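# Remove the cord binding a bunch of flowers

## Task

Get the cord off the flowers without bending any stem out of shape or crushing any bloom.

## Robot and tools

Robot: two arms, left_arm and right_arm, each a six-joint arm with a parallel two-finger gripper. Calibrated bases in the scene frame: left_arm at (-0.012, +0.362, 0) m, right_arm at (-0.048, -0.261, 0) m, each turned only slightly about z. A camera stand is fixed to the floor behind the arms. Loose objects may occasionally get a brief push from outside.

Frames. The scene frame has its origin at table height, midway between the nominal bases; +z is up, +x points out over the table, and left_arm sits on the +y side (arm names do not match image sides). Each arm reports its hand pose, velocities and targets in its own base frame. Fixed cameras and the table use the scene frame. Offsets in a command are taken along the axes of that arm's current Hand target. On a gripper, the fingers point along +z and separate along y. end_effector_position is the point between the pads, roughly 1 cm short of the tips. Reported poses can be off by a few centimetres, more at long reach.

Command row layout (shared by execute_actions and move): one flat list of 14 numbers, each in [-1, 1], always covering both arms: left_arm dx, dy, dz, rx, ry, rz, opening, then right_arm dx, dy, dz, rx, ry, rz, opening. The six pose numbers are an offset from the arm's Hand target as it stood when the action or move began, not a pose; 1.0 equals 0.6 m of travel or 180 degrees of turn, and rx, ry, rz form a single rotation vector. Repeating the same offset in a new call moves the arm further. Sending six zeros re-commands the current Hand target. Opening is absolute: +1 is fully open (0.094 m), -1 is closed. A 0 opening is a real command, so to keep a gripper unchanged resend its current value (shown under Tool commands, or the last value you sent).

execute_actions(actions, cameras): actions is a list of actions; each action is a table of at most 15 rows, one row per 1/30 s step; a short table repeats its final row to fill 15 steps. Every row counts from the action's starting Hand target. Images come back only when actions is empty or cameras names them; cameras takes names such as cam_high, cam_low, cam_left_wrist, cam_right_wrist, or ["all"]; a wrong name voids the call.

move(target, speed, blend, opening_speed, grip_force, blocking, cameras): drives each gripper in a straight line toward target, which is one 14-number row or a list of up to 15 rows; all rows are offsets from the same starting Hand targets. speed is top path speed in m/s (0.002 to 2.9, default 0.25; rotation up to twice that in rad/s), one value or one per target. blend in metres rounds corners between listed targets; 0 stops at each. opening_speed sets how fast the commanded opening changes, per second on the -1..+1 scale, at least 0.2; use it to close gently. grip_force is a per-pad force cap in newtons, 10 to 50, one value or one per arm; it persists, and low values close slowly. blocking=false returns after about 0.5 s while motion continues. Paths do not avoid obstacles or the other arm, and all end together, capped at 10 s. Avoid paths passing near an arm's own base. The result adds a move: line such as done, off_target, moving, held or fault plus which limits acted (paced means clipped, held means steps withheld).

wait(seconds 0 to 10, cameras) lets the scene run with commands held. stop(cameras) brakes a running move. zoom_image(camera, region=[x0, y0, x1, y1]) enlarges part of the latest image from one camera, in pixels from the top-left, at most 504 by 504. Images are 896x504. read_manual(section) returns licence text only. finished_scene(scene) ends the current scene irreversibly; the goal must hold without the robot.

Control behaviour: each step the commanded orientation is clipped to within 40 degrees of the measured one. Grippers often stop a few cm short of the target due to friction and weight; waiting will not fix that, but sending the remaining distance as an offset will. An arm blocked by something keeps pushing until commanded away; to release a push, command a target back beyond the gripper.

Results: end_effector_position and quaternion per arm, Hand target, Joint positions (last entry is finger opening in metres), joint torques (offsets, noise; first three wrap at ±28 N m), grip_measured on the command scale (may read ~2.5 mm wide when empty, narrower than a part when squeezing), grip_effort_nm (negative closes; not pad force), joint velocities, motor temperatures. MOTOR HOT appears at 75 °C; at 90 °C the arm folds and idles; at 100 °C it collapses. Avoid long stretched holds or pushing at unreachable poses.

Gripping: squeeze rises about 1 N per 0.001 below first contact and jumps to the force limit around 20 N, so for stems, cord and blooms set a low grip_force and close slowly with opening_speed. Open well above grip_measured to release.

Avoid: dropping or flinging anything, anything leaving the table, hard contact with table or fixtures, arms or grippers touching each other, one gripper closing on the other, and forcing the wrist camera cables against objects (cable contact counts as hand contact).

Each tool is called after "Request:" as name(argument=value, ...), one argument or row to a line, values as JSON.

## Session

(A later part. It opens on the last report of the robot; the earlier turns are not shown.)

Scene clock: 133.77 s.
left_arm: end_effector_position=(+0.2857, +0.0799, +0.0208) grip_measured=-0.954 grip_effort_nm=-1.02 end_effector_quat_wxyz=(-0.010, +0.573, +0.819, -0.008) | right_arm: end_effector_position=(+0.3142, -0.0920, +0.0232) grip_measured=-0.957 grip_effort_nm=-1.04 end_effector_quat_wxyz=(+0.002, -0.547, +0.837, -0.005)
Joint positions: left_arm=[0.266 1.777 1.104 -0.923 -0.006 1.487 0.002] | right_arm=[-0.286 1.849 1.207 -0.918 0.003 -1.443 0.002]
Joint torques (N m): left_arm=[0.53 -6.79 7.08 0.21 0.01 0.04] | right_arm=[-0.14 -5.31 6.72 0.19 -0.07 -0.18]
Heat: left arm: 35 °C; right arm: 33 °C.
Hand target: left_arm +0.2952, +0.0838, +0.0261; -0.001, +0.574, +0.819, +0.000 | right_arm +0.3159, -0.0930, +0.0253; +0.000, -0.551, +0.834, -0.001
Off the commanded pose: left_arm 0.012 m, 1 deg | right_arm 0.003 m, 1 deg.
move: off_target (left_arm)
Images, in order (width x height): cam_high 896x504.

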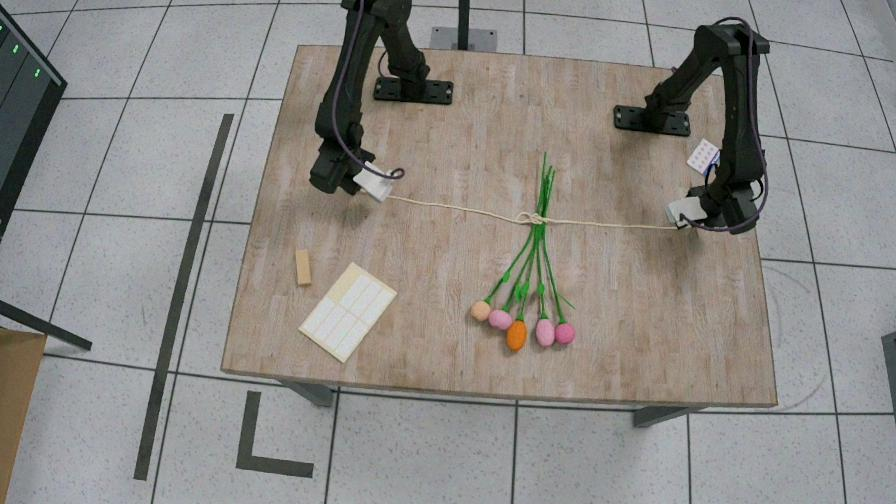

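Request:
move(
  target=[0.04,0.018,0,0,0,0,-1,0.03,-0.0125,0,0,0,0,-1],
  speed=0.04,
  cameras=["cam_high"],
)

Request:
zoom_image(
  camera="cam_high",
  region=[490, 180, 590, 250],
)

Scene clock: 145.07 s.
left_arm: end_effector_position=(+0.2881, +0.1062, +0.0209) grip_measured=-0.954 grip_effort_nm=-1.02 end_effector_quat_wxyz=(-0.009, +0.572, +0.820, -0.008) | right_arm: end_effector_position=(+0.3144, -0.1113, +0.0235) grip_measured=-0.957 grip_effort_nm=-1.04 end_effector_quat_wxyz=(+0.002, -0.547, +0.837, -0.006)
Joint positions: left_arm=[0.346 1.812 1.149 -0.931 -0.007 1.564 0.002] | right_arm=[-0.341 1.87 1.235 -0.924 0.003 -1.499 0.002]
Joint torques (N m): left_arm=[0.38 -7.1 7.09 0.2 0.01 0.07] | right_arm=[-0.2 -5.55 6.8 0.16 -0.09 -0.15]
Heat: left arm: 35 °C; right arm: 33 °C.
Hand target: left_arm +0.2971, +0.1101, +0.0261; -0.001, +0.574, +0.819, +0.000 | right_arm +0.3158, -0.1125, +0.0254; +0.000, -0.551, +0.834, -0.001
Off the commanded pose: left_arm 0.011 m, 1 deg | right_arm 0.003 m, 1 deg.
move: off_target (left_arm)
Images, in order (width x height): cam_high 896x504.

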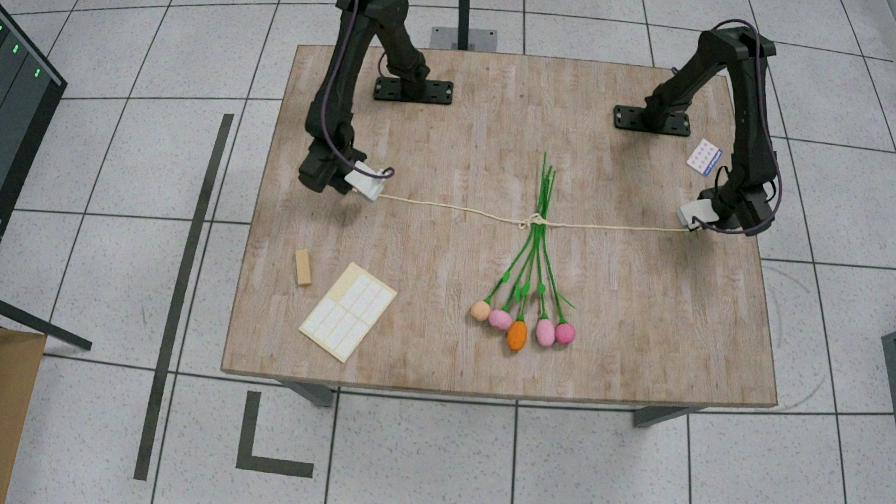

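Scaled by 5.040 from the camera's 896x504 image, which has a finer 1280x720 frame.

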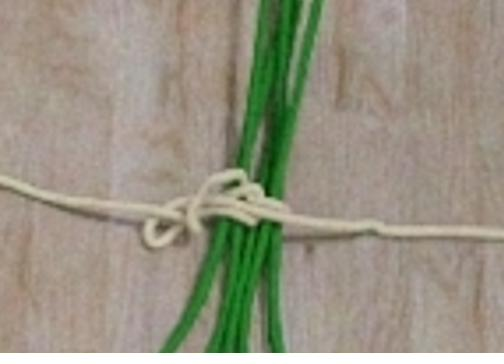

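Request:
move(
  target=[0.045,0.015,0,0,0,0,-1,0.045,-0.019,0,0,0,0,-1],
  speed=0.04,
  cameras=["cam_high"],
)

Request:
zoom_image(
  camera="cam_high",
  region=[490, 180, 590, 250],
)

Scene clock: 149.70 s.
left_arm: end_effector_position=(+0.2880, +0.1339, +0.0211) grip_measured=-0.954 grip_effort_nm=-1.02 end_effector_quat_wxyz=(-0.008, +0.572, +0.820, -0.008) | right_arm: end_effector_position=(+0.3145, -0.1406, +0.0237) grip_measured=-0.957 grip_effort_nm=-1.04 end_effector_quat_wxyz=(+0.002, -0.547, +0.837, -0.006)
Joint positions: left_arm=[0.428 1.848 1.196 -0.941 -0.007 1.647 0.002] | right_arm=[-0.422 1.907 1.287 -0.937 0.003 -1.579 0.002]
Joint torques (N m): left_arm=[0.36 -7.45 7.12 0.2 0.01 0.04] | right_arm=[-0.17 -5.76 6.76 0.12 -0.05 -0.14]
Heat: left arm: 35 °C; right arm: 33 °C.
Hand target: left_arm +0.2964, +0.1384, +0.0262; -0.001, +0.574, +0.819, +0.000 | right_arm +0.3156, -0.1417, +0.0254; +0.000, -0.551, +0.834, -0.001
Off the commanded pose: left_arm 0.011 m, 1 deg | right_arm 0.002 m, 1 deg.
move: off_target (left_arm)
Images, in order (width x height): cam_high 896x504.

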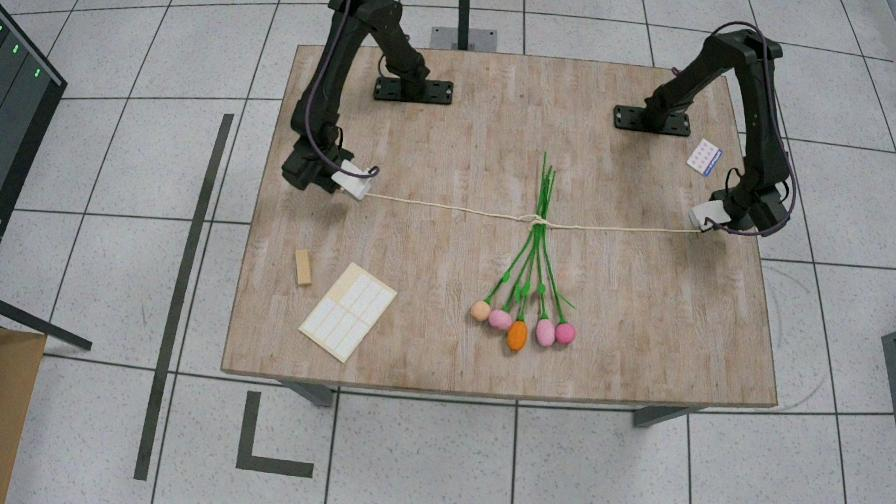

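Scaled by 5.040 from the camera's 896x504 image, which has a finer 1280x720 frame.

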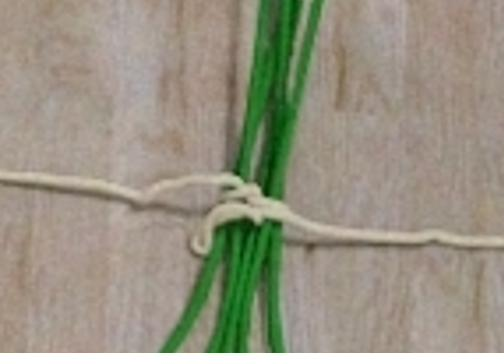

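Request:
move(
  target=[0.045,0.015,0,0,0,0,-1,0.045,-0.019,0,0,0,0,-1],
  speed=0.04,
  cameras=["cam_high"],
)

Request:
zoom_image(
  camera="cam_high",
  region=[490, 180, 590, 250],
)

Scene clock: 156.90 s.
left_arm: end_effector_position=(+0.2879, +0.1619, +0.0212) grip_measured=-0.954 grip_effort_nm=-1.02 end_effector_quat_wxyz=(-0.008, +0.572, +0.820, -0.008) | right_arm: end_effector_position=(+0.3145, -0.1695, +0.0238) grip_measured=-0.957 grip_effort_nm=-1.04 end_effector_quat_wxyz=(+0.002, -0.547, +0.837, -0.006)
Joint positions: left_arm=[0.505 1.891 1.254 -0.955 -0.007 1.723 0.002] | right_arm=[-0.496 1.953 1.351 -0.957 0.003 -1.653 0.002]
Joint torques (N m): left_arm=[0.36 -7.83 7.12 0.17 0.03 0.08] | right_arm=[-0.38 -6 6.8 0.14 -0.08 -0.17]
Heat: left arm: 35 °C; right arm: 34 °C.
Hand target: left_arm +0.2957, +0.1669, +0.0262; -0.001, +0.574, +0.819, +0.000 | right_arm +0.3156, -0.1710, +0.0254; +0.000, -0.551, +0.834, -0.001
Off the commanded pose: left_arm 0.010 m, 1 deg | right_arm 0.002 m, 1 deg.
move: done
Images, in order (width x height): cam_high 896x504.

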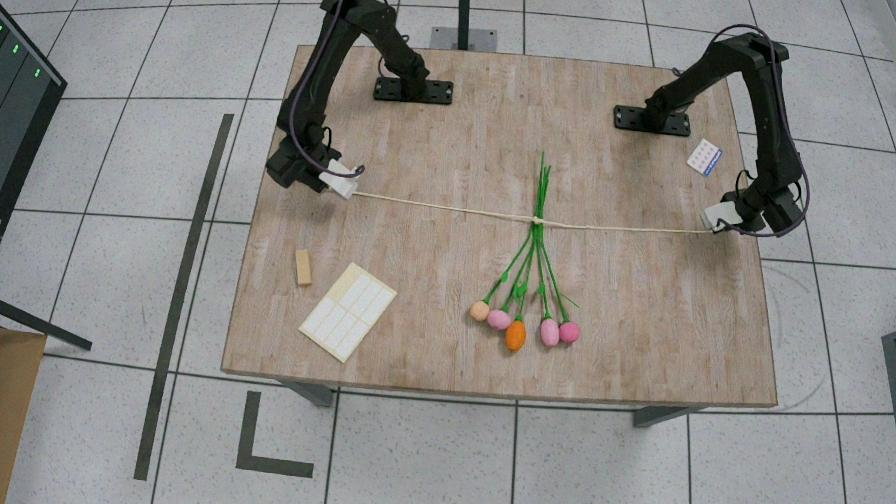

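Scaled by 5.040 from the camera's 896x504 image, which has a finer 1280x720 frame.

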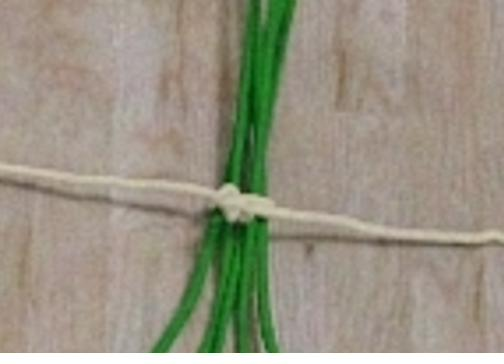

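Request:
move(
  target=[-0.07,-0.026,0,0,0,0,-1,-0.07,0.03,0,0,0,0,-1],
  speed=0.1,
  cameras=["cam_high"],
)

Request:
zoom_image(
  camera="cam_high",
  region=[490, 180, 590, 250],
)

Scene clock: 174.87 s.
left_arm: end_effector_position=(+0.2884, +0.1211, +0.0166) grip_measured=-0.954 grip_effort_nm=-1.02 end_effector_quat_wxyz=(-0.017, +0.576, +0.817, -0.019) | right_arm: end_effector_position=(+0.3132, -0.1261, +0.0162) grip_measured=-0.957 grip_effort_nm=-1.04 end_effector_quat_wxyz=(-0.012, -0.555, +0.832, +0.009)
Joint positions: left_arm=[0.39 1.863 1.195 -0.953 -0.008 1.619 0.002] | right_arm=[-0.381 1.931 1.288 -0.956 0.009 -1.557 0.002]
Joint velocities: left_arm=[-0.007 -0.017 0.007 0.066 -0.154 -0.037 -0.001] | right_arm=[within noise]
Joint torques (N m): left_arm=[-0.13 -11.44 4.6 0.34 0.04 -0.08] | right_arm=[0.06 -9.28 4.22 0.32 -0.13 0.09]
Heat: left arm: 37 °C; right arm: 33 °C.
Hand target: left_arm +0.2953, +0.1222, +0.0262; -0.001, +0.574, +0.819, +0.000 | right_arm +0.3154, -0.1253, +0.0253; +0.000, -0.551, +0.834, -0.001
Off the commanded pose: left_arm 0.012 m, 3 deg | right_arm 0.010 m, 2 deg.
move: off_target (left_arm)
Images, in order (width x height): cam_high 896x504.

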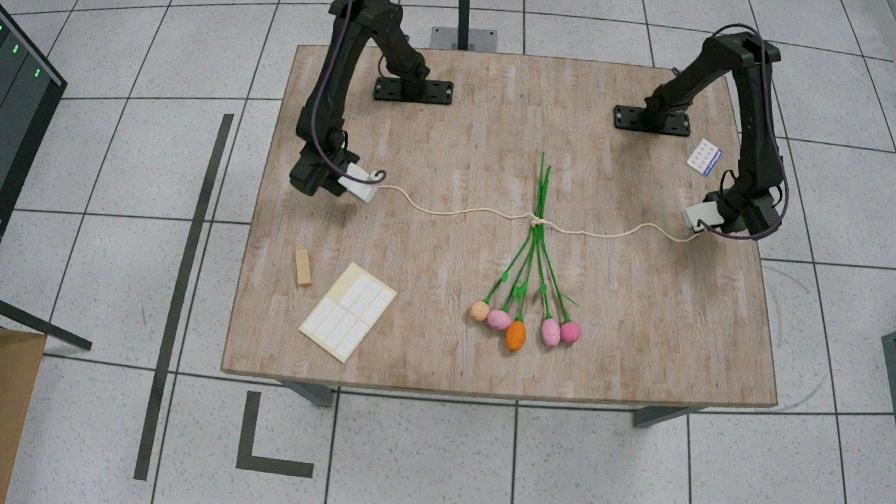

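Scaled by 5.040 from the camera's 896x504 image, which has a finer 1280x720 frame.

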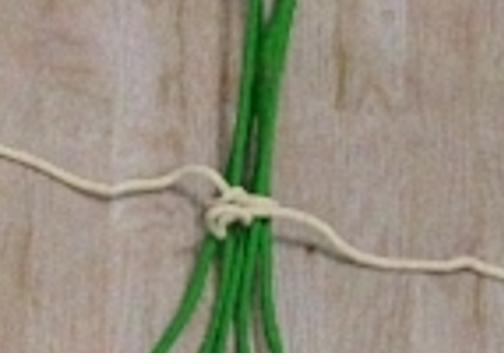

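Request:
move(
  target=[
    [0,0,0,0,0,0,-1,0,0,0,0,0,0,-0.5],
    [0,0,0,0,0,0,-1,0,0,0,0,0,0,-0.3],
    [0,0,0,0,0,0,-1,0,0,-0.142,0,0,0,-0.3],
    [0,0,0,0,0,0,-1,-0.708,0.33,-0.142,0,0,0.372,-0.1],
  ],
  speed=[0.1,0.1,0.2,0.4],
  blend=[0,0,0.02,0],
  cameras=["all"],
)

Scene clock: 203.30 s.
left_arm: end_effector_position=(+0.2884, +0.1211, +0.0166) grip_measured=-0.954 grip_effort_nm=-1.02 end_effector_quat_wxyz=(-0.017, +0.576, +0.817, -0.019) | right_arm: end_effector_position=(+0.2974, +0.3449, +0.1105) grip_measured=-0.103 grip_effort_nm=0.13 end_effector_quat_wxyz=(+0.001, -0.007, +1.000, +0.007)
Joint positions: left_arm=[0.39 1.863 1.195 -0.953 -0.008 1.618 0.002] | right_arm=[0.854 2.355 2.336 -1.539 -0.007 0.839 0.042]
Joint torques (N m): left_arm=[-0.13 -11.43 4.59 0.34 0.04 -0.1] | right_arm=[-0.23 -8.69 7.05 0.18 0.06 0.1]
Heat: left arm: 35 °C; right arm: 33 °C.
Hand target: left_arm +0.2953, +0.1222, +0.0262; -0.001, +0.574, +0.819, +0.000 | right_arm +0.2999, +0.3431, +0.1100; +0.001, +0.000, +1.000, -0.001
Off the commanded pose: left_arm 0.012 m, 3 deg | right_arm 0.003 m, 1 deg.
joint sent to its limit (right arm) — joint 4 (wrist pitch), lower limit. The joint targets still meet the commanded pose.
move: off_target (left_arm)

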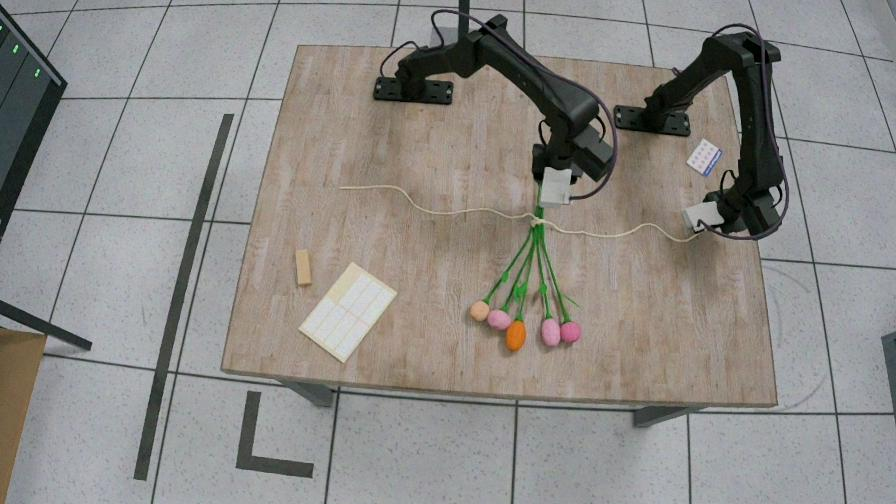

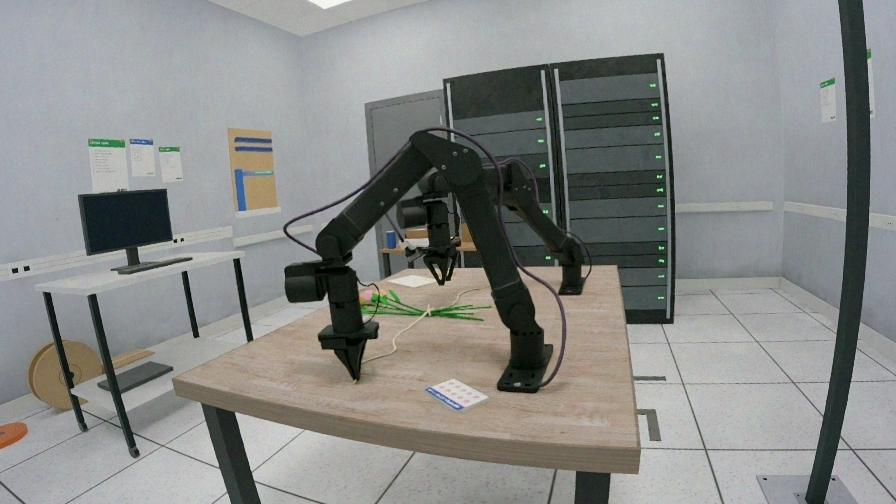

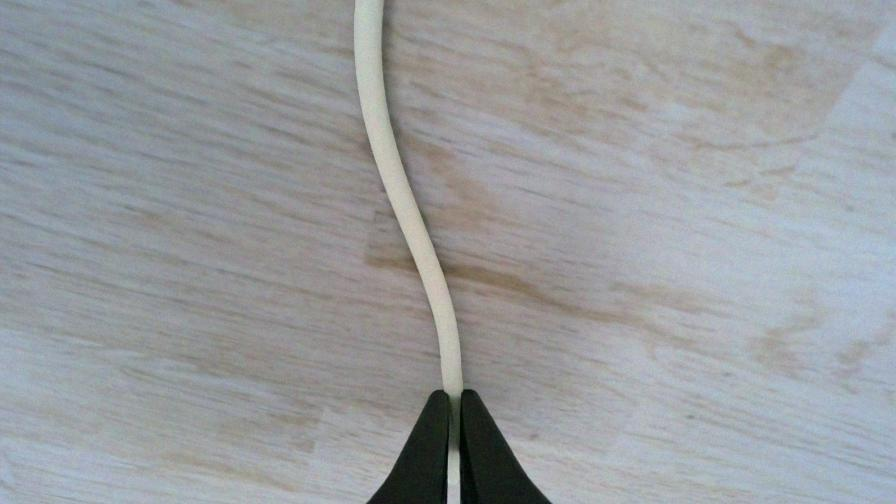

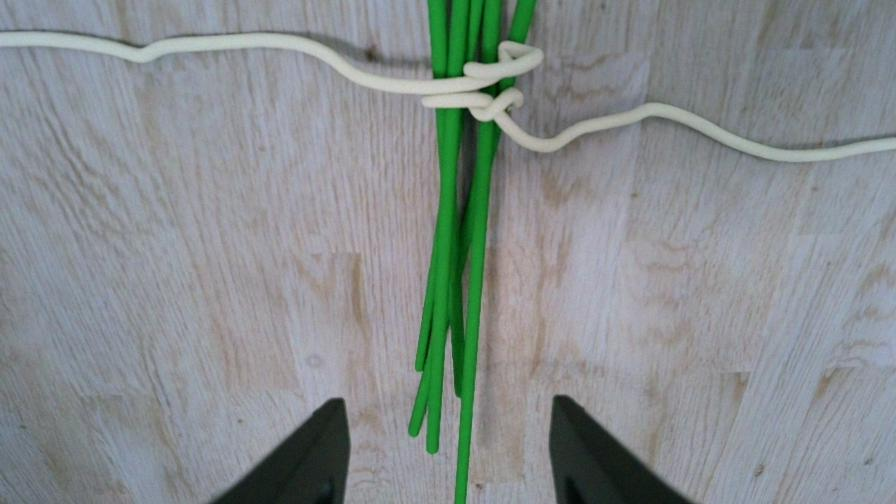

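Request:
zoom_image(
  camera="cam_right_wrist",
  region=[380, 10, 600, 170],
)

Scaled by 2.291 from the camera's 896x504 image, which has a finer 1280x720 frame.

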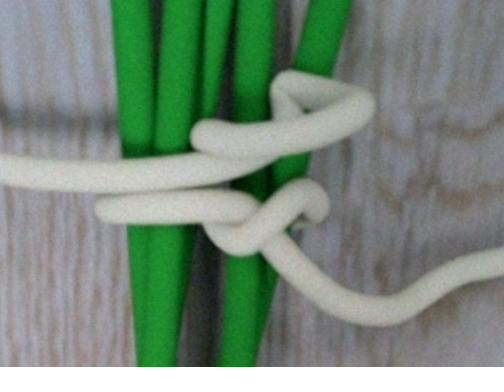

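Request:
move(
  target=[
    [0,0,0,0,0,0,-1,-0.023,-0.009,0.09,0,0,0,-0.05],
    [0,0,0,0,0,0,-1,-0.023,-0.009,0.158,0,0,0,-0.05],
  ],
  speed=0.1,
  cameras=["cam_right_wrist","cam_high"],
)

Scene clock: 216.40 s.
left_arm: end_effector_position=(+0.2884, +0.1211, +0.0166) grip_measured=-0.954 grip_effort_nm=-1.02 end_effector_quat_wxyz=(-0.017, +0.576, +0.817, -0.019) | right_arm: end_effector_position=(+0.3090, +0.3366, +0.0210) grip_measured=-0.053 grip_effort_nm=0.12 end_effector_quat_wxyz=(-0.006, +0.004, +1.000, -0.001)
Joint positions: left_arm=[0.39 1.863 1.195 -0.953 -0.008 1.618 0.002] | right_arm=[0.823 2.37 2.006 -1.217 -0.007 0.83 0.045]
Joint torques (N m): left_arm=[-0.13 -11.44 4.59 0.34 0.04 -0.09] | right_arm=[-0.09 -9.17 4.86 0.56 0.07 -0.1]
Heat: left arm: 34 °C; right arm: 34 °C.
Hand target: left_arm +0.2953, +0.1222, +0.0262; -0.001, +0.574, +0.819, +0.000 | right_arm +0.3138, +0.3376, +0.0153; +0.001, +0.000, +1.000, -0.001
Off the commanded pose: left_arm 0.012 m, 3 deg | right_arm 0.008 m, 1 deg.
move: off_target (left_arm)
Images, in order (width x height): cam_high 896x504, cam_right_wrist 896x504.

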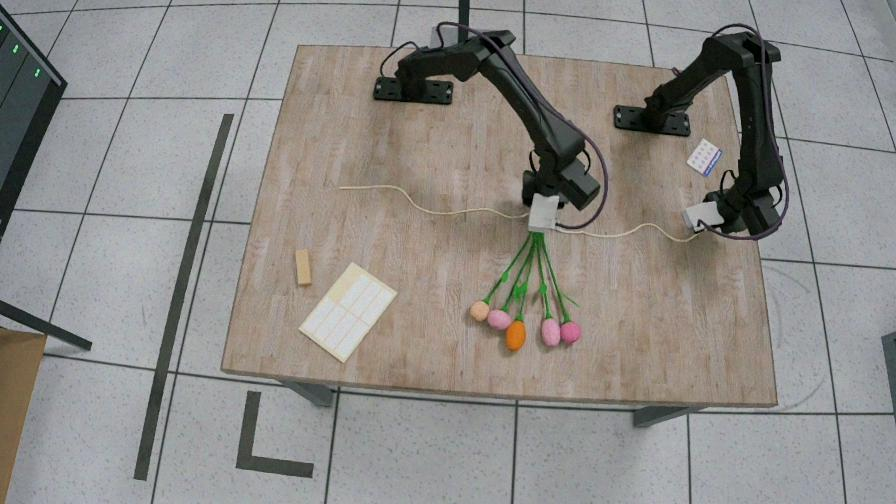

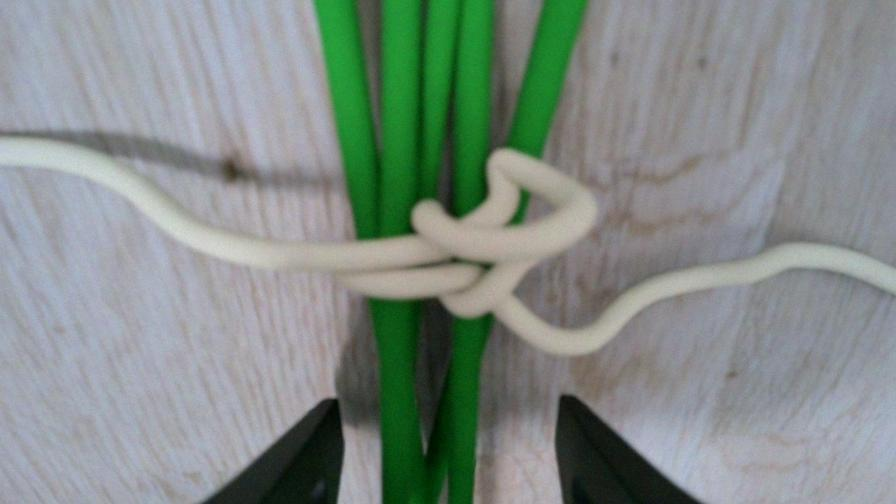

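Request:
zoom_image(
  camera="cam_right_wrist",
  region=[320, 120, 640, 380],
)

Scaled by 1.575 from the camera's 896x504 image, which has a finer 1280x720 frame.

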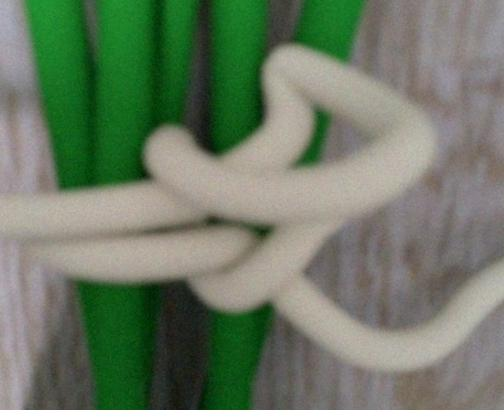

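Request:
move(
  target=[0.12,0.044,0,0,0,0,-1,0,0,0,0,0,0,-0.3],
  speed=0.06,
  opening_speed=0.3,
  cameras=["cam_right_wrist","cam_high"],
)

Scene clock: 225.70 s.
left_arm: end_effector_position=(+0.2882, +0.1941, +0.0214) grip_measured=-0.954 grip_effort_nm=-1.02 end_effector_quat_wxyz=(-0.008, +0.571, +0.821, -0.007) | right_arm: end_effector_position=(+0.3092, +0.3367, +0.0210) grip_measured=-0.297 grip_effort_nm=-0.15 end_effector_quat_wxyz=(-0.006, +0.004, +1.000, -0.001)
Joint positions: left_arm=[0.585 1.95 1.336 -0.977 -0.009 1.802 0.002] | right_arm=[0.823 2.37 2.006 -1.216 -0.007 0.83 0.033]
Joint torques (N m): left_arm=[0.24 -8.38 7.19 0.2 0.03 0.08] | right_arm=[-0.13 -9.17 4.89 0.53 0.08 -0.1]
Heat: left arm: 34 °C; right arm: 34 °C.
Hand target: left_arm +0.2955, +0.1989, +0.0262; -0.001, +0.574, +0.819, +0.000 | right_arm +0.3138, +0.3377, +0.0153; +0.001, +0.001, +1.000, -0.001
Off the commanded pose: left_arm 0.010 m, 1 deg | right_arm 0.007 m, 1 deg.
move: done
Images, in order (width x height): cam_high 896x504, cam_right_wrist 896x504.

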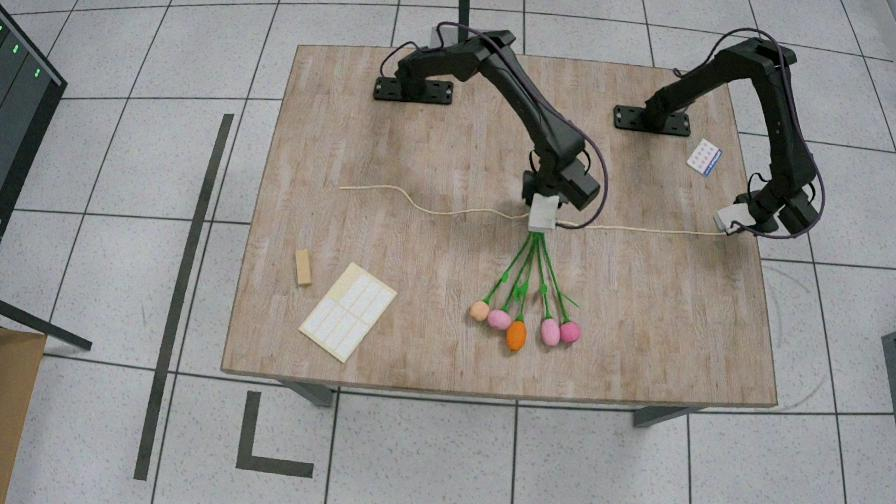

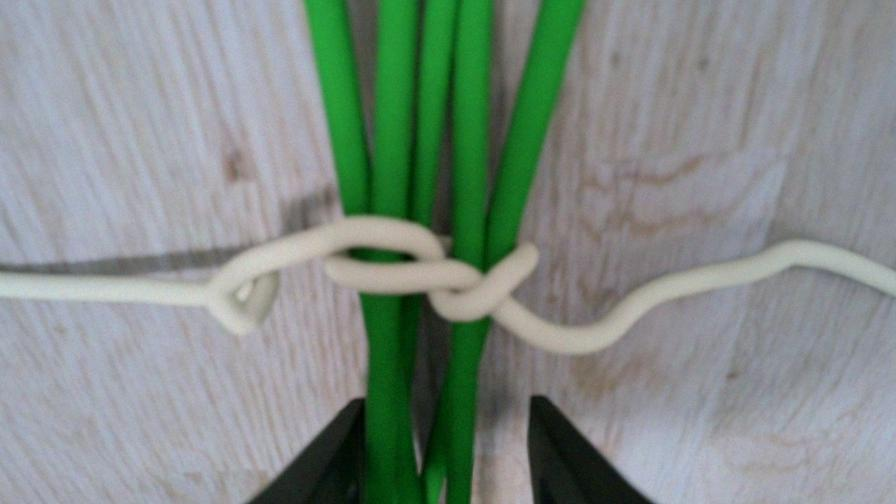

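Request:
move(
  target=[0.055,0.02,0,0,0,0,-1,0,0,0,0,0,0,-0.3],
  speed=0.06,
  cameras=["cam_right_wrist","cam_high"],
)

Scene clock: 232.17 s.
left_arm: end_effector_position=(+0.2888, +0.2284, +0.0215) grip_measured=-0.954 grip_effort_nm=-1.02 end_effector_quat_wxyz=(-0.007, +0.572, +0.820, -0.008) | right_arm: end_effector_position=(+0.3092, +0.3367, +0.0210) grip_measured=-0.297 grip_effort_nm=-0.15 end_effector_quat_wxyz=(-0.006, +0.004, +1.000, -0.001)
Joint positions: left_arm=[0.662 2.023 1.444 -1.011 -0.009 1.88 0.002] | right_arm=[0.823 2.37 2.006 -1.216 -0.007 0.83 0.033]
Joint torques (N m): left_arm=[0.35 -9.05 7.28 0.16 0.03 0.06] | right_arm=[-0.13 -9.21 4.86 0.53 0.06 -0.11]
Heat: left arm: 35 °C; right arm: 34 °C.
Hand target: left_arm +0.2956, +0.2339, +0.0264; -0.001, +0.574, +0.819, +0.000 | right_arm +0.3138, +0.3376, +0.0153; +0.001, +0.001, +1.000, -0.001
Off the commanded pose: left_arm 0.010 m, 1 deg | right_arm 0.007 m, 1 deg.
move: done
Images, in order (width x height): cam_high 896x504, cam_right_wrist 896x504.

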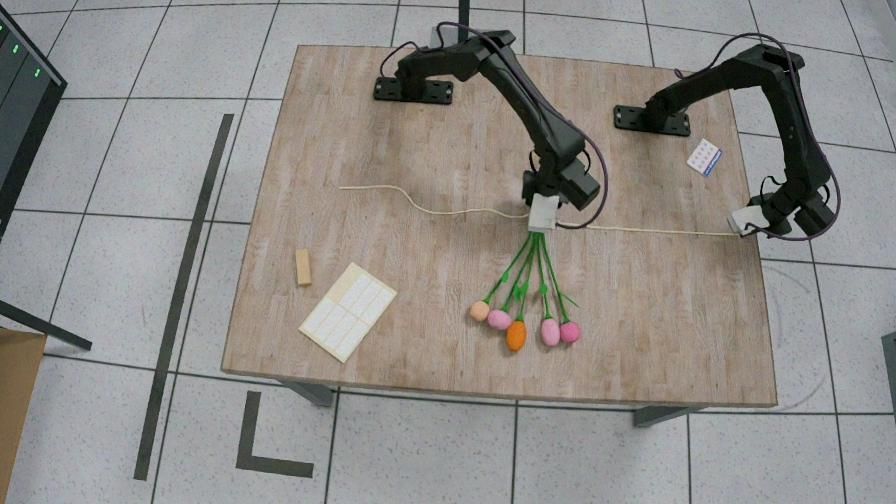

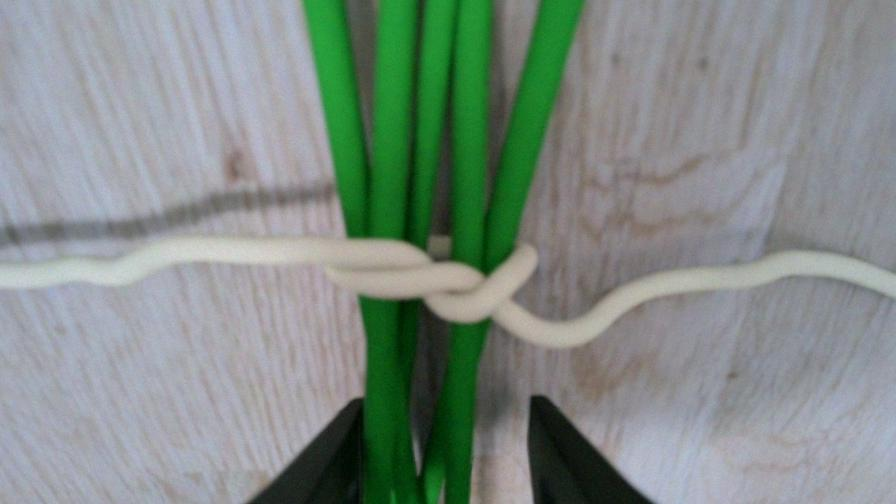

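Request:
move(
  target=[0.24,0.087,-0.04,0,0,-0.167,-1,0,0,0,0,0,0,-0.3],
  speed=0.06,
  cameras=["cam_right_wrist","cam_high"],
)

Scene clock: 242.43 s.
left_arm: end_effector_position=(+0.2898, +0.3459, +0.0470) grip_measured=-0.954 grip_effort_nm=-1.02 end_effector_quat_wxyz=(+0.002, +0.354, +0.932, -0.070) | right_arm: end_effector_position=(+0.3153, +0.3650, +0.0223) grip_measured=-0.297 grip_effort_nm=-0.15 end_effector_quat_wxyz=(+0.011, -0.011, +0.999, +0.052)
Joint positions: left_arm=[0.89 2.511 2.353 -1.546 0.048 1.62 0.002] | right_arm=[0.836 2.37 2.006 -1.116 -0.054 0.817 0.033]
Joint torques (N m): left_arm=[2.15 -12.85 8.44 0.98 -0.6 -0.09] | right_arm=[-1.21 -9.35 5.14 -0.22 0.56 0]
Motor temperatures (°C): left_arm=[26 32 36 29 25 25 27] | right_arm=[26 35 33 24 28 26 28]
Heat: left arm: 36 °C; right arm: 35 °C.
Hand target: left_arm +0.2955, +0.3871, +0.0506; -0.001, +0.342, +0.940, +0.000 | right_arm +0.3138, +0.3377, +0.0153; +0.001, +0.000, +1.000, -0.001
Off the commanded pose: left_arm 0.042 m, 8 deg | right_arm 0.028 m, 6 deg.
move: off_target (left_arm, right_arm)
Images, in order (width x height): cam_high 896x504, cam_right_wrist 896x504.

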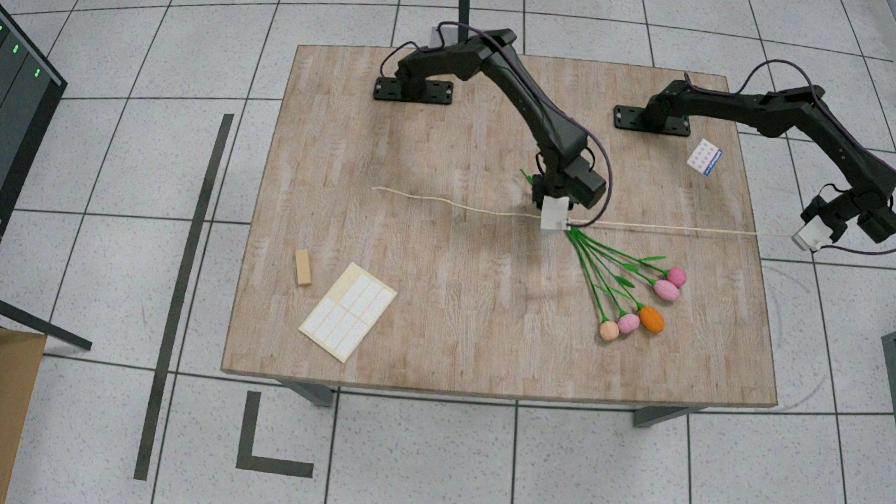

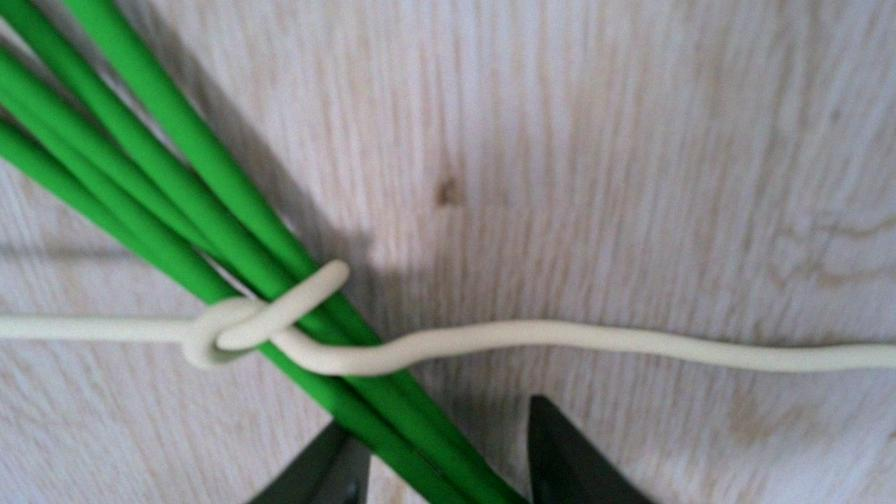

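Request:
move(
  target=[-0.136,-0.162,0.03,0,0,0,-1,0,0,0,0,0,0,-0.3],
  speed=0.12,
  cameras=["cam_right_wrist","cam_high"],
)

Scene clock: 249.33 s.
left_arm: end_effector_position=(+0.2892, +0.2557, +0.0178) grip_measured=-0.954 grip_effort_nm=-1.02 end_effector_quat_wxyz=(-0.016, +0.345, +0.938, -0.025) | right_arm: end_effector_position=(+0.3148, +0.3515, +0.0213) grip_measured=-0.297 grip_effort_nm=-0.15 end_effector_quat_wxyz=(+0.008, -0.006, +1.000, +0.027)
Joint positions: left_arm=[0.72 2.13 1.59 -1.089 -0.004 1.424 0.002] | right_arm=[0.829 2.37 2.006 -1.157 -0.025 0.817 0.033]
Joint torques (N m): left_arm=[-0.1 -14.79 4.67 0.33 0 -0.07] | right_arm=[-0.53 -9.28 5.01 0.11 0.26 0.01]
Heat: left arm: 36 °C; right arm: 35 °C.
Hand target: left_arm +0.2956, +0.2603, +0.0324; -0.001, +0.342, +0.940, +0.000 | right_arm +0.3138, +0.3377, +0.0153; +0.001, +0.000, +1.000, -0.001
Off the commanded pose: left_arm 0.017 m, 3 deg | right_arm 0.015 m, 3 deg.
move: off_target (left_arm, right_arm)
Images, in order (width x height): cam_high 896x504, cam_right_wrist 896x504.

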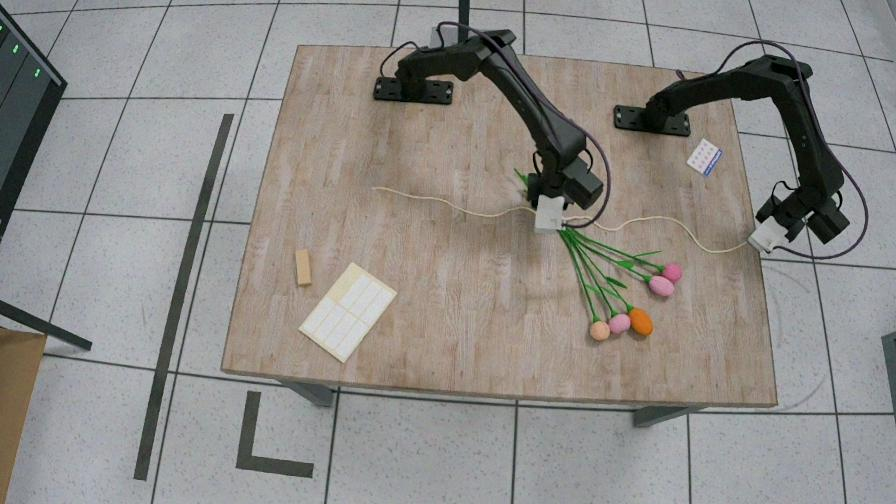

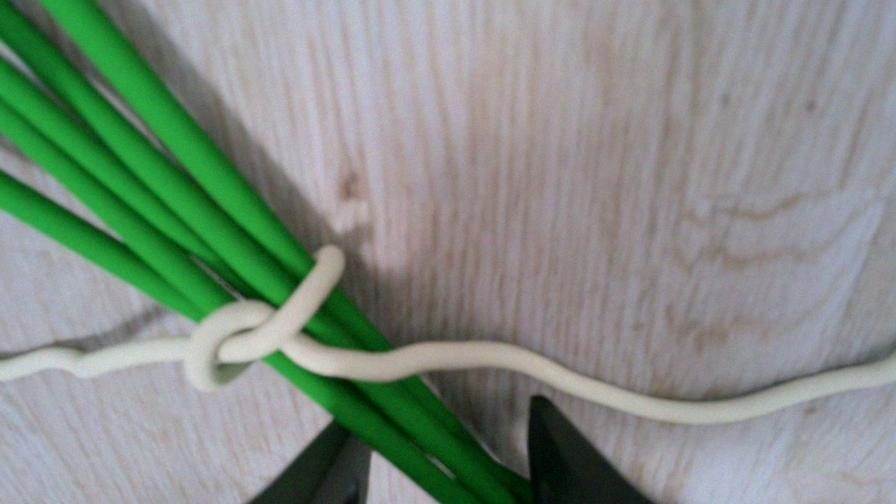

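Request:
move(
  target=[
    [-0.097,-0.115,0.02,0,0,0,-1,0,0,0,0,0,0,0.1],
    [-0.097,-0.115,0.03,0,0,0,-0.5,0,0,0,0,0,0,0.2],
    [-0.097,-0.115,-0.1,0,0,0,-0.5,0,0,-0.1,0,0,0,0.2],
  ],
  speed=[0.12,0.1,0.15],
  cameras=["cam_right_wrist","cam_high","cam_left_wrist"],
)

Scene clock: 286.33 s.
left_arm: end_effector_position=(+0.2871, +0.1679, +0.0776) grip_measured=-0.503 grip_effort_nm=0.16 end_effector_quat_wxyz=(-0.020, +0.343, +0.939, -0.017) | right_arm: end_effector_position=(+0.3093, +0.3404, +0.0701) grip_measured=+0.197 grip_effort_nm=0.13 end_effector_quat_wxyz=(-0.007, -0.004, +1.000, +0.004)
Joint positions: left_arm=[0.521 1.868 1.456 -1.211 -0.009 1.223 0.023] | right_arm=[0.825 2.37 2.201 -1.405 -0.015 0.817 0.056]
Joint torques (N m): left_arm=[-0.34 -11.03 7.02 0.19 0.05 -0.09] | right_arm=[-0.24 -9.73 7.1 0.14 0.15 0.02]
Heat: left arm: 36 °C; right arm: 36 °C.
Hand target: left_arm +0.2959, +0.1699, +0.0922; -0.001, +0.342, +0.940, +0.000 | right_arm +0.3137, +0.3378, +0.0753; +0.001, +0.000, +1.000, -0.001
Off the commanded pose: left_arm 0.017 m, 3 deg | right_arm 0.007 m, 1 deg.
move: off_target (left_arm); target 2's new opening was sent with left_arm's hand 0.008 m and 3 deg from that target
Images, in order (width x height): cam_high 896x504, cam_left_wrist 896x504, cam_right_wrist 896x504.

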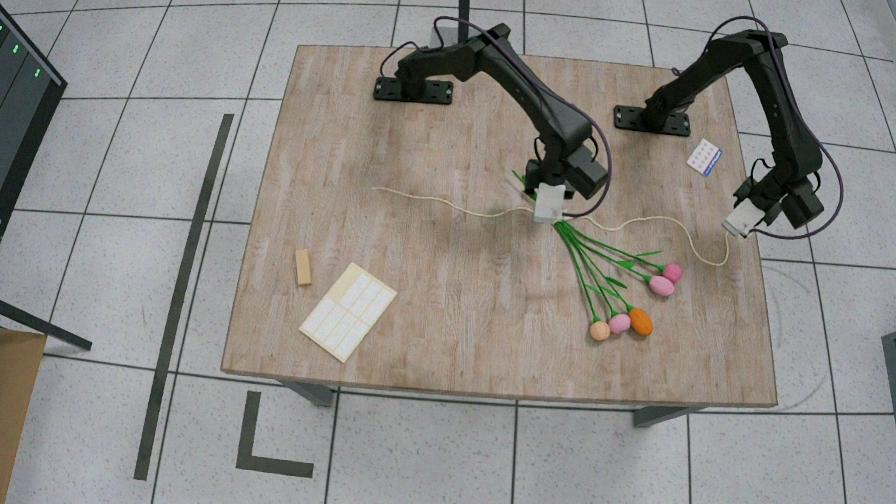

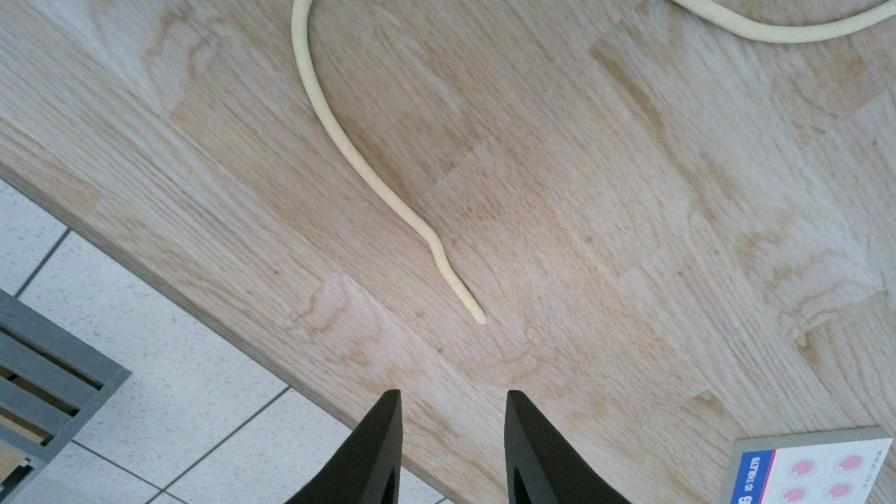

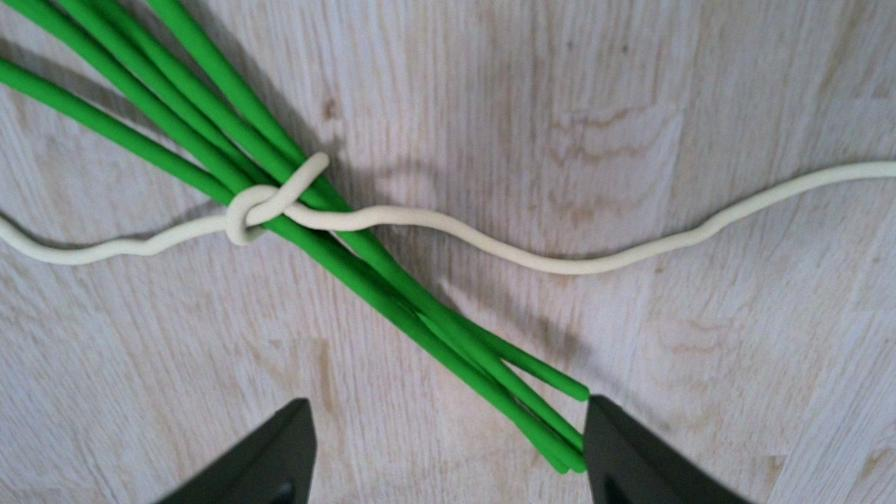

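Request:
zoom_image(
  camera="cam_right_wrist",
  region=[190, 120, 410, 280],
)

Scaled by 2.291 from the camera's 896x504 image, which has a finer 1280x720 frame.

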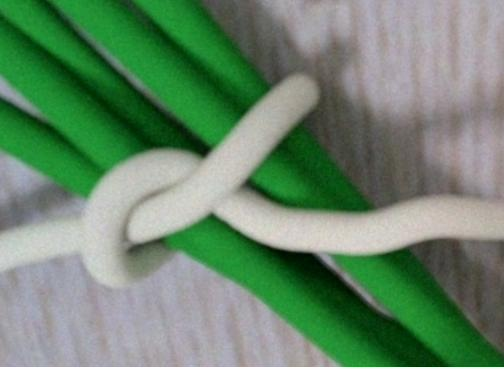

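Request:
move(
  target=[0,0,0,0,0,0,-0.5,-0.065,0.068,0.03,0,0,0.25,-0.6],
  speed=0.1,
  cameras=["cam_right_wrist"],
)

Scene clock: 303.67 s.
left_arm: end_effector_position=(+0.2869, +0.1678, +0.0776) grip_measured=-0.503 grip_effort_nm=0.16 end_effector_quat_wxyz=(-0.021, +0.343, +0.939, -0.018) | right_arm: end_effector_position=(+0.3492, +0.3836, +0.0599) grip_measured=-0.597 grip_effort_nm=-0.15 end_effector_quat_wxyz=(+0.008, +0.373, +0.927, +0.042)
Joint positions: left_arm=[0.521 1.868 1.456 -1.212 -0.009 1.223 0.023] | right_arm=[0.825 2.676 2.728 -1.537 -0.015 1.591 0.019]
Joint torques (N m): left_arm=[-0.32 -11.04 7.04 0.16 0.05 -0.09] | right_arm=[-0.42 -9.99 7.08 0.29 0.14 0.09]
Heat: left arm: 37 °C; right arm: 36 °C.
Hand target: left_arm +0.2959, +0.1699, +0.0922; -0.001, +0.342, +0.940, +0.000 | right_arm +0.3527, +0.3785, +0.0572; +0.001, +0.383, +0.924, +0.000
Off the commanded pose: left_arm 0.017 m, 3 deg | right_arm 0.007 m, 5 deg.
joint sent to its limit (right arm) — joint 4 (wrist pitch), lower limit. The joint targets are off in orientation, not in position.
move: off_target (left_arm, right_arm)
Images, in order (width x height): cam_right_wrist 896x504.

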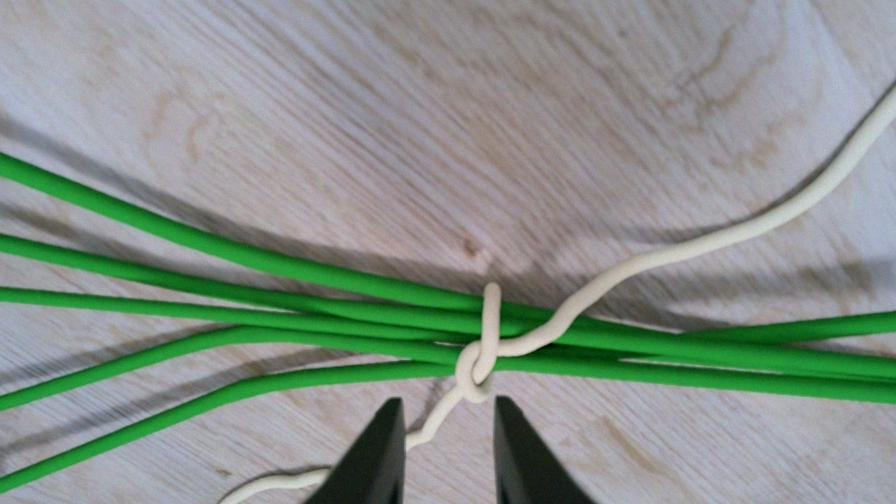

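Request:
move(
  target=[0,0,0,0,0,0,-0.5,0,-0.018,0.035,0,0,0,-0.6],
  speed=0.1,
  cameras=["cam_right_wrist"],
)

Scene clock: 314.03 s.
left_arm: end_effector_position=(+0.2869, +0.1678, +0.0776) grip_measured=-0.503 grip_effort_nm=0.16 end_effector_quat_wxyz=(-0.021, +0.343, +0.939, -0.018) | right_arm: end_effector_position=(+0.3458, +0.3800, +0.0449) grip_measured=-0.597 grip_effort_nm=-0.15 end_effector_quat_wxyz=(+0.001, +0.374, +0.927, +0.024)
Joint positions: left_arm=[0.521 1.868 1.456 -1.212 -0.009 1.223 0.023] | right_arm=[0.825 2.697 2.709 -1.537 -0.015 1.592 0.019]
Joint torques (N m): left_arm=[-0.32 -11.03 7.02 0.17 0.05 -0.09] | right_arm=[-0.42 -10.28 4.74 0.21 0.15 0.09]
Heat: left arm: 37 °C; right arm: 35 °C.
Hand target: left_arm +0.2959, +0.1699, +0.0922; -0.001, +0.342, +0.940, +0.000 | right_arm +0.3451, +0.3708, +0.0362; +0.001, +0.383, +0.924, +0.000
Off the commanded pose: left_arm 0.017 m, 3 deg | right_arm 0.013 m, 3 deg.
joint sent to its limit (right arm) — joint 4 (wrist pitch), lower limit. The joint targets still meet the commanded pose.
move: off_target (left_arm, right_arm)
Images, in order (width x height): cam_right_wrist 896x504.

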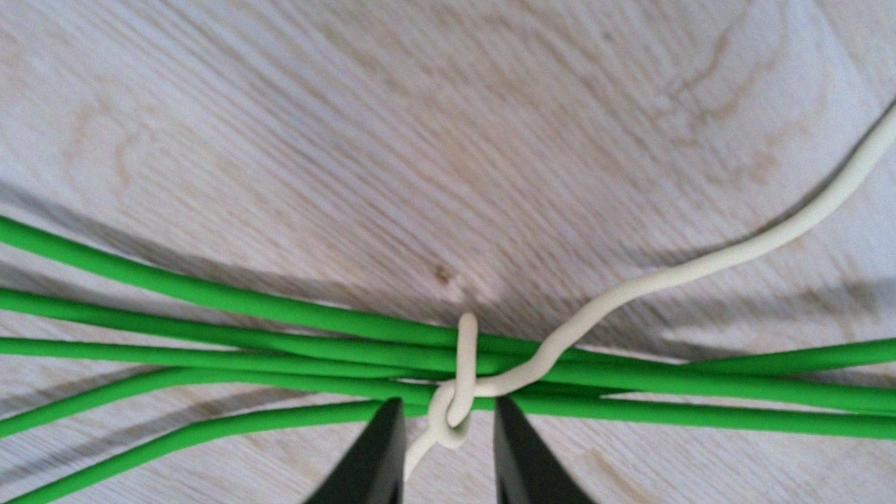

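Request:
move(
  target=[0,0,0,0,0,0,-0.5,-0.011,-0.007,0.03,0,0,0,-0.6],
  speed=0.06,
  cameras=["cam_right_wrist"],
)

Scene clock: 320.07 s.
left_arm: end_effector_position=(+0.2869, +0.1678, +0.0776) grip_measured=-0.503 grip_effort_nm=0.16 end_effector_quat_wxyz=(-0.021, +0.343, +0.939, -0.018) | right_arm: end_effector_position=(+0.3383, +0.3706, +0.0260) grip_measured=-0.598 grip_effort_nm=-0.14 end_effector_quat_wxyz=(-0.012, +0.377, +0.926, +0.005)
Joint positions: left_arm=[0.521 1.868 1.456 -1.212 -0.009 1.223 0.023] | right_arm=[0.82 2.641 2.524 -1.454 -0.025 1.592 0.019]
Joint torques (N m): left_arm=[-0.34 -11.04 7.02 0.17 0.05 -0.09] | right_arm=[-1.03 -11.02 3.15 0.59 0.25 -0.01]
Heat: left arm: 38 °C; right arm: 37 °C.
Hand target: left_arm +0.2959, +0.1699, +0.0922; -0.001, +0.342, +0.940, +0.000 | right_arm +0.3468, +0.3631, +0.0182; +0.001, +0.383, +0.924, +0.000
Off the commanded pose: left_arm 0.017 m, 3 deg | right_arm 0.014 m, 2 deg.
move: off_target (left_arm, right_arm)
Images, in order (width x height): cam_right_wrist 896x504.

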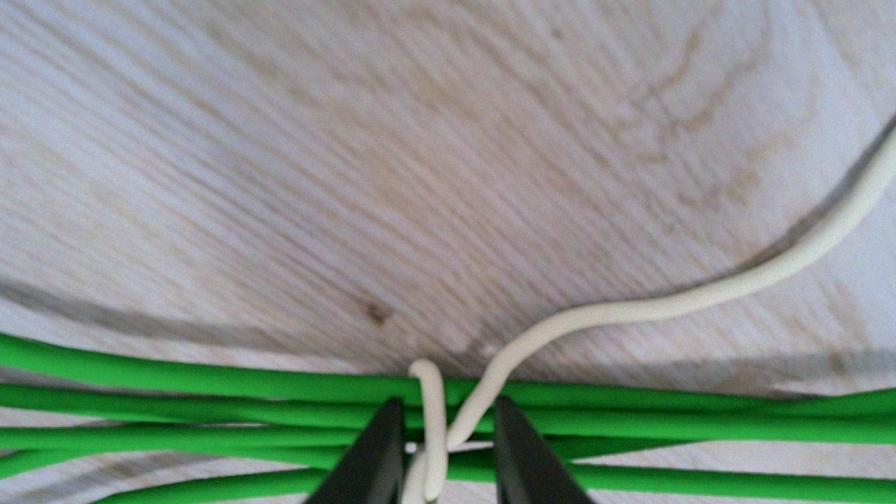

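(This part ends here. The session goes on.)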